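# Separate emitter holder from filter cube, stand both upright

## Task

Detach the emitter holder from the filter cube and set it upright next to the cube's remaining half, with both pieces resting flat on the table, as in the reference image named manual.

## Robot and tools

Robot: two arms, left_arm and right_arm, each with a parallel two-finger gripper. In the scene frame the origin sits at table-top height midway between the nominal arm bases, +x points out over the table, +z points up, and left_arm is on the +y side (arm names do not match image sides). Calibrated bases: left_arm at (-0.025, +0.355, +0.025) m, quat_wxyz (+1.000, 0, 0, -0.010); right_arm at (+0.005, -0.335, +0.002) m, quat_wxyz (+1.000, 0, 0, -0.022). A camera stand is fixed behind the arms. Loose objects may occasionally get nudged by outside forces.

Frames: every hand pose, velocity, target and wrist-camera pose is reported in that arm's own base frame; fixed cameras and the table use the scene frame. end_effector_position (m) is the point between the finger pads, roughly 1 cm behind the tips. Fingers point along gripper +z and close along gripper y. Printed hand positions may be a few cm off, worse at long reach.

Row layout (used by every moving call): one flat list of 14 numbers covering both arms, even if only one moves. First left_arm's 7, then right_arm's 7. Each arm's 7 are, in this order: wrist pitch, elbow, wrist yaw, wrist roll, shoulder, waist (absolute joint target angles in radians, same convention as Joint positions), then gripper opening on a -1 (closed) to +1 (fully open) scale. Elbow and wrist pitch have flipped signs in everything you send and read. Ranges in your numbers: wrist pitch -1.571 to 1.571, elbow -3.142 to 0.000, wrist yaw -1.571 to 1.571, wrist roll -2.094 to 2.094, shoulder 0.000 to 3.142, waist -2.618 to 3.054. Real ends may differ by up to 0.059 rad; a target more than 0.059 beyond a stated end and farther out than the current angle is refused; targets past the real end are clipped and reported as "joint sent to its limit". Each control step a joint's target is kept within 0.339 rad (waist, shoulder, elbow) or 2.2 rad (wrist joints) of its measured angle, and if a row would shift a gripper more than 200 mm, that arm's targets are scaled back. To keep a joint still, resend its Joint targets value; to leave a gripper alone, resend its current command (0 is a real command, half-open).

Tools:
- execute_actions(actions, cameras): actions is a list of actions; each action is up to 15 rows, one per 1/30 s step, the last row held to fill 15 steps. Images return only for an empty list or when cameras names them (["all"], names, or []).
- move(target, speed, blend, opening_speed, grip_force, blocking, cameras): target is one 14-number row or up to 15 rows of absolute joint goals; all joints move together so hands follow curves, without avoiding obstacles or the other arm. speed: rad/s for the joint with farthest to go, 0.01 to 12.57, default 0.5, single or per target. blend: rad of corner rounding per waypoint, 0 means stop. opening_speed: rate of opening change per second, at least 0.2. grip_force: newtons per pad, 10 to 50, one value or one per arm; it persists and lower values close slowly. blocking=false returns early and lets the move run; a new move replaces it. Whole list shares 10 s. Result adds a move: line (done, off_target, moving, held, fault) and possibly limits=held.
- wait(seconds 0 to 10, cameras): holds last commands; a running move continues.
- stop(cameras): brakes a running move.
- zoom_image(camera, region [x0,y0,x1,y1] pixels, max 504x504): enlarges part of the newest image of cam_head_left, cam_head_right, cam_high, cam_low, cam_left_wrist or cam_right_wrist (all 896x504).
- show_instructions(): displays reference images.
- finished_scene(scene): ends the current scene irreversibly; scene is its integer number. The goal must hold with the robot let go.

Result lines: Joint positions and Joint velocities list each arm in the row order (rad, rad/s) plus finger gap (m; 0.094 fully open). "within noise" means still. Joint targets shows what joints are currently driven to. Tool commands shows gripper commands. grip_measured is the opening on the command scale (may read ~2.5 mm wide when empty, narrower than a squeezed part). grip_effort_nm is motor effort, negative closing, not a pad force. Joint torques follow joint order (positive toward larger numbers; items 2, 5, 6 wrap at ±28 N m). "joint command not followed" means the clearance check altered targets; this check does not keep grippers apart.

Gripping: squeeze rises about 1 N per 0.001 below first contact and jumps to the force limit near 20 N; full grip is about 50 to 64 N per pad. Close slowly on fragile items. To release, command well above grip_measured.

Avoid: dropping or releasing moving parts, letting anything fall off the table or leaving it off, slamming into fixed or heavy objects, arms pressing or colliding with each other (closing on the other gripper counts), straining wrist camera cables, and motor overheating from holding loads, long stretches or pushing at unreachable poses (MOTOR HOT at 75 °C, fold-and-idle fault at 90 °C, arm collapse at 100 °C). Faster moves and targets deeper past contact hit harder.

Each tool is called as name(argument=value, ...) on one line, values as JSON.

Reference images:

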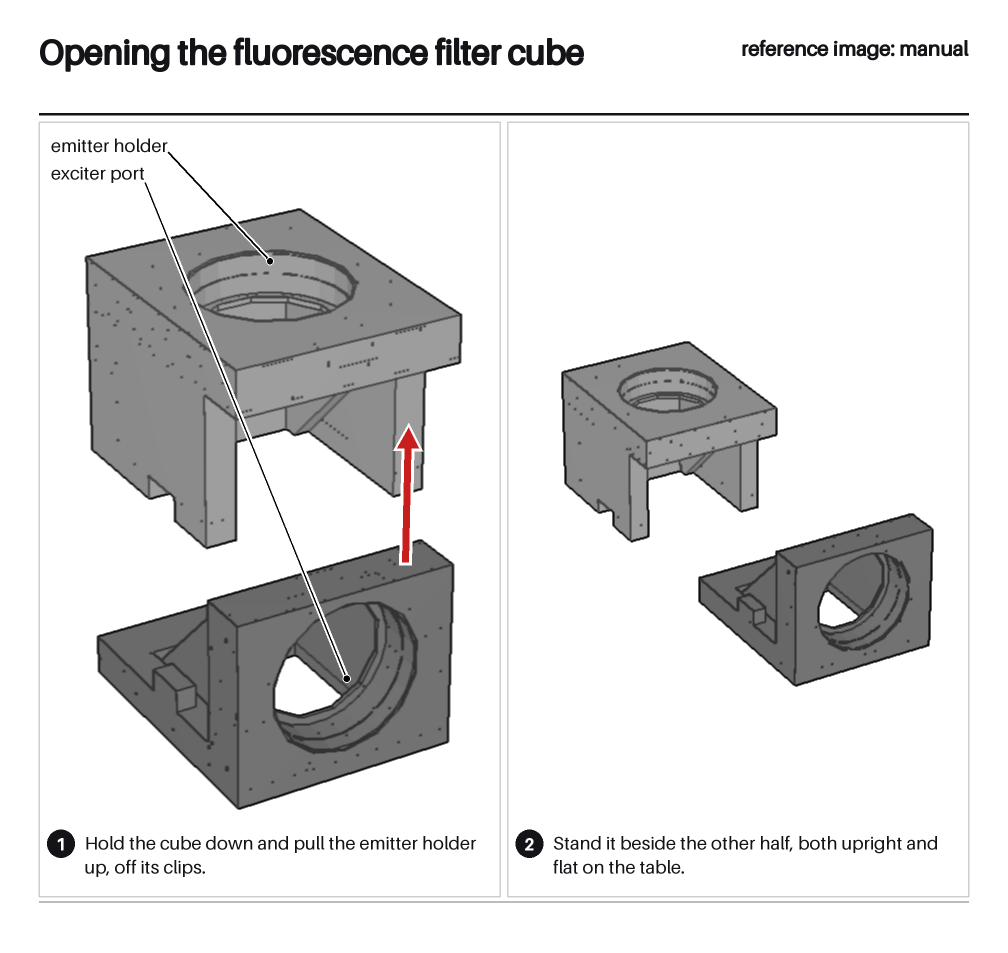

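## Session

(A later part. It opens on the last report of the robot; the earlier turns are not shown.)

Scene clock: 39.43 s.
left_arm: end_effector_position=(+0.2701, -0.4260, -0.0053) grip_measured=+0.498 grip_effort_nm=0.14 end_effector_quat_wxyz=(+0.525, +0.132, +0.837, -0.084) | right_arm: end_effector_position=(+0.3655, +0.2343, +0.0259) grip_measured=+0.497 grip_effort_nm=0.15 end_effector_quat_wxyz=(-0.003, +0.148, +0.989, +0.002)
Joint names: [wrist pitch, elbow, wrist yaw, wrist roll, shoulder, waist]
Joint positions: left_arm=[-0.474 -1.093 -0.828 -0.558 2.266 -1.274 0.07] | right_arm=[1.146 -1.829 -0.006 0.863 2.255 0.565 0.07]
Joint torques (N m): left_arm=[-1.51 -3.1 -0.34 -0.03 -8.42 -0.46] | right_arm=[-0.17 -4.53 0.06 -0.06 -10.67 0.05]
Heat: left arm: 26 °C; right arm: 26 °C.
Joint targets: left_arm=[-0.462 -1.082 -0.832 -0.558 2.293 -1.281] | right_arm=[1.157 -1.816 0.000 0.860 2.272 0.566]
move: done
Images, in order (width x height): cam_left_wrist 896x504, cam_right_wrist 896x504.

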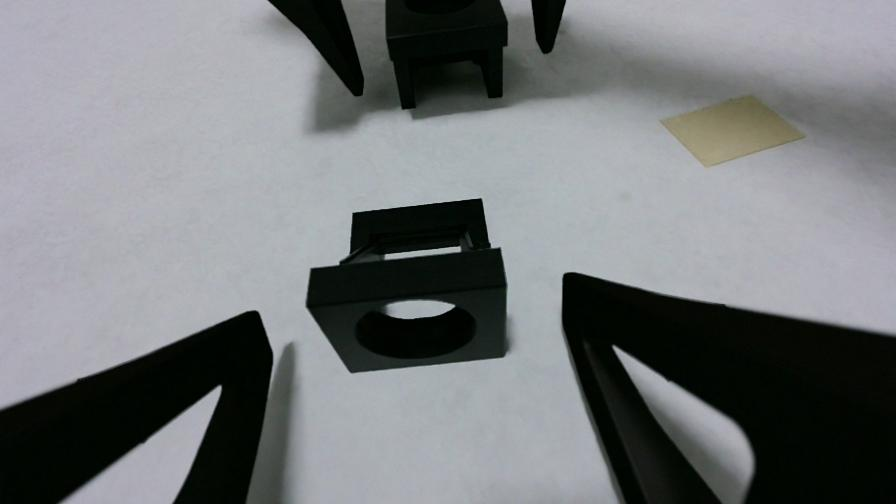

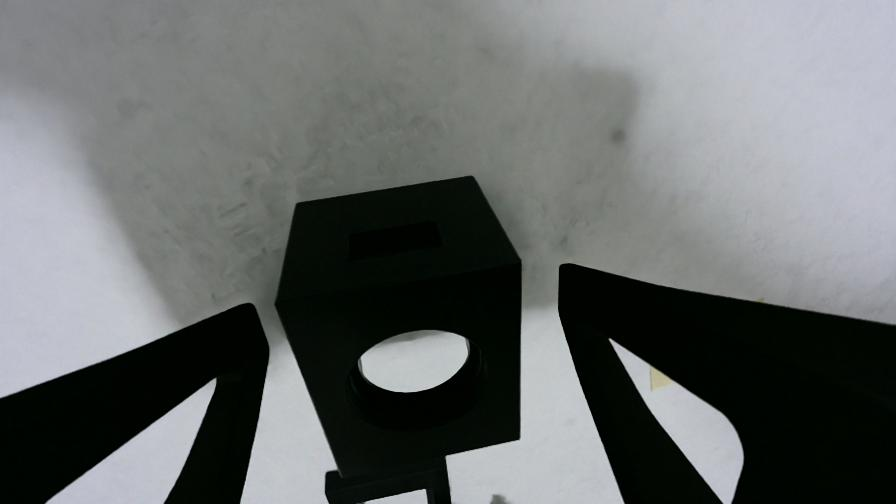

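move(target=[[-0.48,-1.05,-0.86,-0.59,2.25,-1.32,0.5,1.3,-1.97,0,0.86,2.262,0.566,0.5],[-0.48,-0.995,-0.885,-0.625,2.195,-1.368,0.5,1.46,-2.13,0,0.86,2.24,0.566,0.5]], speed=0.3, blend=[0.02,0], cameras=["cam_right_wrist","cam_left_wrist","cam_low"])

zoom_image(camera="cam_low", region=[410, 230, 490, 290])

Scene clock: 41.57 s.
left_arm: end_effector_position=(+0.2309, -0.4201, -0.0105) grip_measured=+0.498 grip_effort_nm=0.14 end_effector_quat_wxyz=(+0.524, +0.145, +0.834, -0.093) | right_arm: end_effector_position=(+0.3678, +0.2357, +0.0961) grip_measured=+0.497 grip_effort_nm=0.15 end_effector_quat_wxyz=(-0.004, +0.148, +0.989, +0.001)
Joint names: [wrist pitch, elbow, wrist yaw, wrist roll, shoulder, waist]
Joint positions: left_arm=[-0.491 -1.005 -0.872 -0.614 2.237 -1.363 0.07] | right_arm=[1.428 -2.108 -0.006 0.863 2.255 0.565 0.07]
Joint torques (N m): left_arm=[-1.46 -2.86 -0.45 -0.12 -12.89 -0.4] | right_arm=[0.06 -7.97 0.07 -0.03 -13.31 0.02]
Heat: left arm: 26 °C; right arm: 26 °C.
Joint targets: left_arm=[-0.480 -0.995 -0.885 -0.625 2.195 -1.368] | right_arm=[1.460 -2.130 0.000 0.860 2.240 0.566]
move: off_target (left_arm); left_arm: the shoulder is farthest, 0.042 rad from its target
Images, in order (width x height): cam_low 896x504, cam_left_wrist 896x504, cam_right_wrist 896x504.

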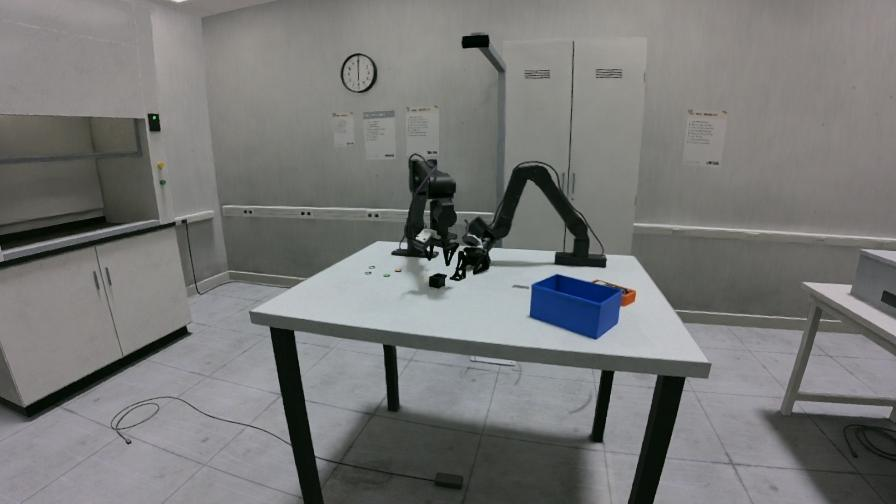

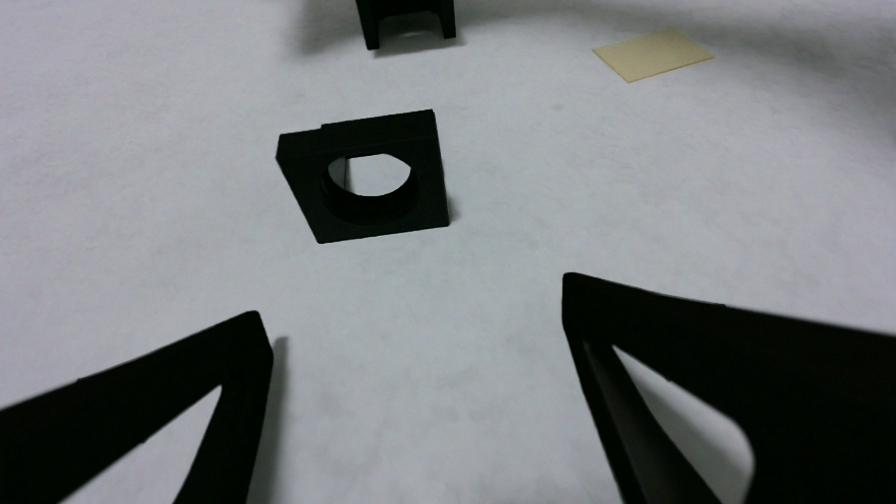

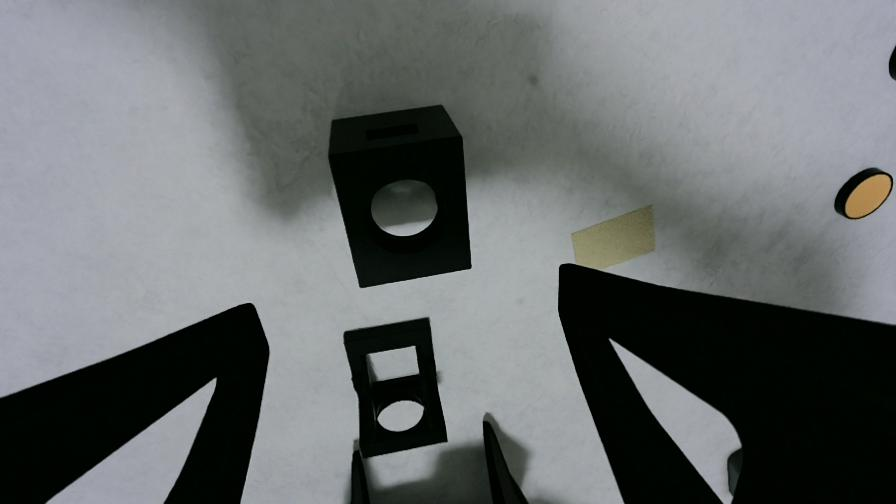

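Scaled by 6.300 from the camera's 896x504 image, which has a finer 1280x720 frame.

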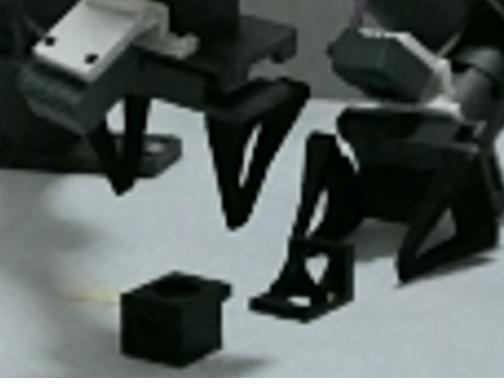

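Both halves are flat, upright and separate.

finished_scene(scene=2)

The scene is finished: the task was done.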